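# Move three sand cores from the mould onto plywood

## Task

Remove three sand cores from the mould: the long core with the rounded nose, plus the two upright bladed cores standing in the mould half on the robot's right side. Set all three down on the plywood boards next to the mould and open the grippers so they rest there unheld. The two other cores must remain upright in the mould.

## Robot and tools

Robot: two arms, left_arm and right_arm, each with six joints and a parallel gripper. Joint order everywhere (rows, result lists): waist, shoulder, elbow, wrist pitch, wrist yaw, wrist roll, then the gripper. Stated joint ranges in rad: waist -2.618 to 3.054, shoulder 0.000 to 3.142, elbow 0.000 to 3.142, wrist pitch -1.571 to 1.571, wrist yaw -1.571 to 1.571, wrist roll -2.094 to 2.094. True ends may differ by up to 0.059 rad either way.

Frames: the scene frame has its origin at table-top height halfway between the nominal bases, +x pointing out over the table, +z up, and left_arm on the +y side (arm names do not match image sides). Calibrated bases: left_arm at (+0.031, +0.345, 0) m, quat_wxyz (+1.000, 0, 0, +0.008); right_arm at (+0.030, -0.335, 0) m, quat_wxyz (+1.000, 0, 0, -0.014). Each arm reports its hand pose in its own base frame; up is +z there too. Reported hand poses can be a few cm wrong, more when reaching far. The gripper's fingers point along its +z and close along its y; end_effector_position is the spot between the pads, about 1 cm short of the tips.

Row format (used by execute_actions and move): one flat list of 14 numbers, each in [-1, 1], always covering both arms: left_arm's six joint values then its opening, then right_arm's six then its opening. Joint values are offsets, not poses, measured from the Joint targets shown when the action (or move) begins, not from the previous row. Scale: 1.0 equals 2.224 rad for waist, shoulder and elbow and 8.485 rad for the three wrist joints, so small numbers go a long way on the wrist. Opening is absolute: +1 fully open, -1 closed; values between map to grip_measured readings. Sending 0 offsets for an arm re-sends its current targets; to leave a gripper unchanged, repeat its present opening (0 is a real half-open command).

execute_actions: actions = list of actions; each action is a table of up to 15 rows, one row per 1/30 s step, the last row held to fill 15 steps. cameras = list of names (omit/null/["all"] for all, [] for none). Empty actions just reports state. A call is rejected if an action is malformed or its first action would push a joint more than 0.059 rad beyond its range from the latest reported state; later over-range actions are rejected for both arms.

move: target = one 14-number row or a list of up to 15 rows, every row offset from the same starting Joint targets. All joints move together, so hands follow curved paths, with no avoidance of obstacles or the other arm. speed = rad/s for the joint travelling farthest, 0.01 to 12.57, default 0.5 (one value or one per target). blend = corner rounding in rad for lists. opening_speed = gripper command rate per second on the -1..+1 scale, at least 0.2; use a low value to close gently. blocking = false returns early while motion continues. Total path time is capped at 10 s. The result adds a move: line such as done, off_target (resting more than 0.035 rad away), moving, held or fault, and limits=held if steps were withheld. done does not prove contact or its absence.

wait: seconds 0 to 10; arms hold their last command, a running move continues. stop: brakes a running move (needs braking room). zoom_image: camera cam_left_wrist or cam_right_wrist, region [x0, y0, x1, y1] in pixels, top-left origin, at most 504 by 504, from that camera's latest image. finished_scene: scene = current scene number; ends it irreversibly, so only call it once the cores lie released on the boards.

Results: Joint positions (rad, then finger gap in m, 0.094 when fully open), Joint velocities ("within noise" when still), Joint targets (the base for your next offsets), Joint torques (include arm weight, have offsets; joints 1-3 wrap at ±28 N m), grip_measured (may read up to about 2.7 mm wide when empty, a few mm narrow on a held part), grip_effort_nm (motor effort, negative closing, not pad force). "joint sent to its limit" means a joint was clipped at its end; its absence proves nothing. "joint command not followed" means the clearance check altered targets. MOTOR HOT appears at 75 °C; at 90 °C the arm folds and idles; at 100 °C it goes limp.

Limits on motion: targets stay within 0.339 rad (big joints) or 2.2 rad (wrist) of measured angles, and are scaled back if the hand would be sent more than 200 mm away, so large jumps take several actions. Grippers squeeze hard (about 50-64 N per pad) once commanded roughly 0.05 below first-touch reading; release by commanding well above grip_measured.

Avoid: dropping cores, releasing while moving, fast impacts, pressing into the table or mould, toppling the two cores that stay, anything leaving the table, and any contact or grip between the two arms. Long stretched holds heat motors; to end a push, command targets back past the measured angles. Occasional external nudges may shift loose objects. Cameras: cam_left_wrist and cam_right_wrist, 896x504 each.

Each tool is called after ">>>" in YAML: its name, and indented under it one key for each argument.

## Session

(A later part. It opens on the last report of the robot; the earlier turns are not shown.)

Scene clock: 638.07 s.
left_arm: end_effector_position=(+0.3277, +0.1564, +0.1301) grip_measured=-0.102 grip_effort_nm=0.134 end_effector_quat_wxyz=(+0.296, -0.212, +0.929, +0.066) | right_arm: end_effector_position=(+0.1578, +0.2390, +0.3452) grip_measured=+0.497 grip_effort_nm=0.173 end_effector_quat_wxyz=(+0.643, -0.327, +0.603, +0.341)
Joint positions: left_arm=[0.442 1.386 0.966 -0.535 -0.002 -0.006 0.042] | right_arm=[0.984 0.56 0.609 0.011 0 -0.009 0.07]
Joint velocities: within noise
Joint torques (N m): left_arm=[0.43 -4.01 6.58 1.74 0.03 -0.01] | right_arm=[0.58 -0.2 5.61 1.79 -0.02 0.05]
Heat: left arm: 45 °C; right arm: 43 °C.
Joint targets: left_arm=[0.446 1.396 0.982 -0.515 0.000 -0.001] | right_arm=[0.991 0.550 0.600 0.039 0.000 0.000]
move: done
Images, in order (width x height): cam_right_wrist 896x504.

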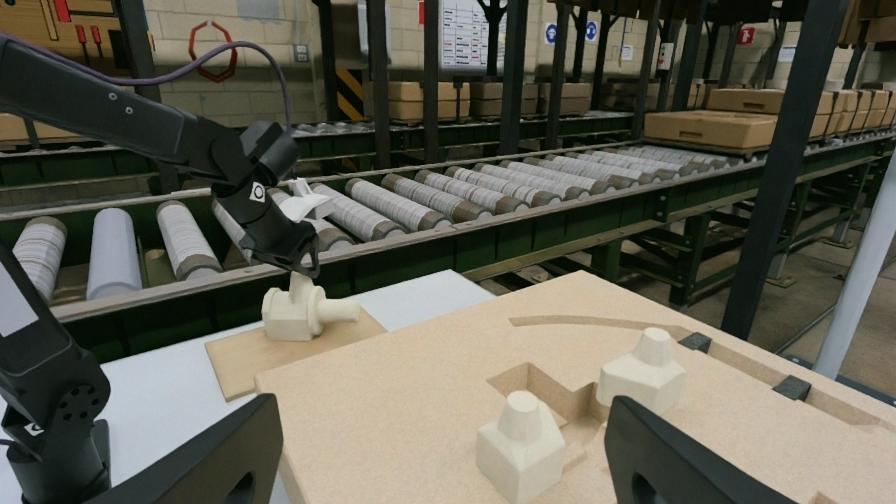

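>>> move:
  target: [0,-0.16,0,0,0,0,-0.1,0,0,0,0,0,0,0.5]
  speed: 0.4

Scene clock: 709.50 s.
left_arm: end_effector_position=(+0.3081, +0.1471, +0.2432) grip_measured=-0.102 grip_effort_nm=0.139 end_effector_quat_wxyz=(+0.449, -0.197, +0.866, +0.100) | right_arm: end_effector_position=(+0.1578, +0.2390, +0.3453) grip_measured=+0.497 grip_effort_nm=0.173 end_effector_quat_wxyz=(+0.643, -0.327, +0.603, +0.341)
Joint positions: left_arm=[0.442 1.052 0.966 -0.529 -0.002 -0.006 0.042] | right_arm=[0.984 0.56 0.609 0.011 0 -0.009 0.07]
Joint velocities: within noise
Joint torques (N m): left_arm=[0.28 -3.14 6.99 2.12 0.03 -0.02] | right_arm=[0.61 -0.21 5.6 1.79 -0.01 0.05]
Heat: left arm: 43 °C; right arm: 46 °C.
Joint targets: left_arm=[0.446 1.040 0.982 -0.515 0.000 -0.001] | right_arm=[0.991 0.550 0.600 0.040 0.000 0.000]
move: done

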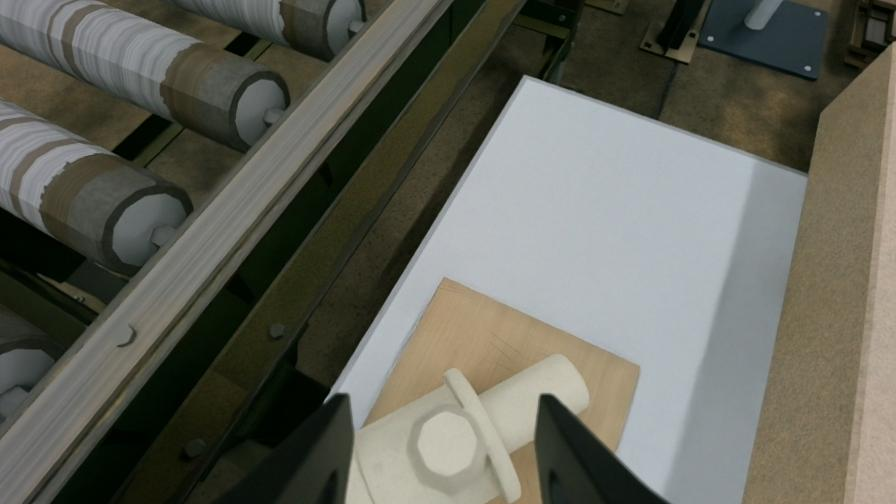

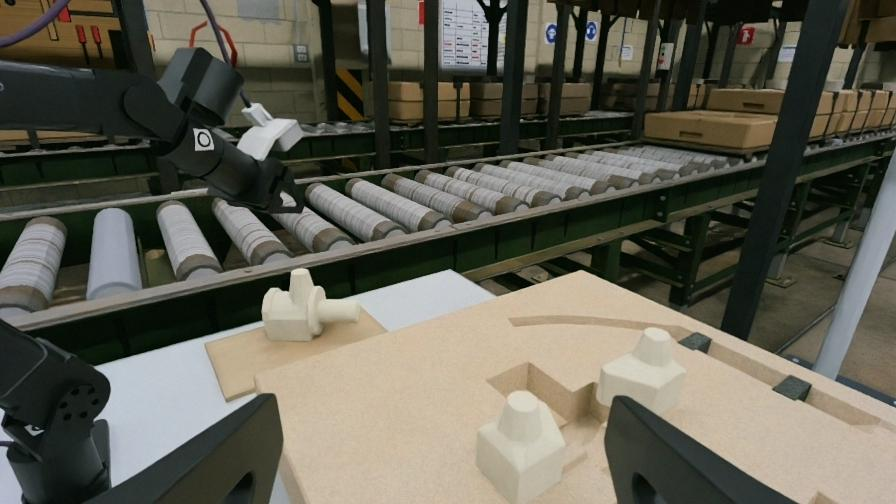

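>>> finished_scene:
  scene: 1

The scene is finished: the task was done.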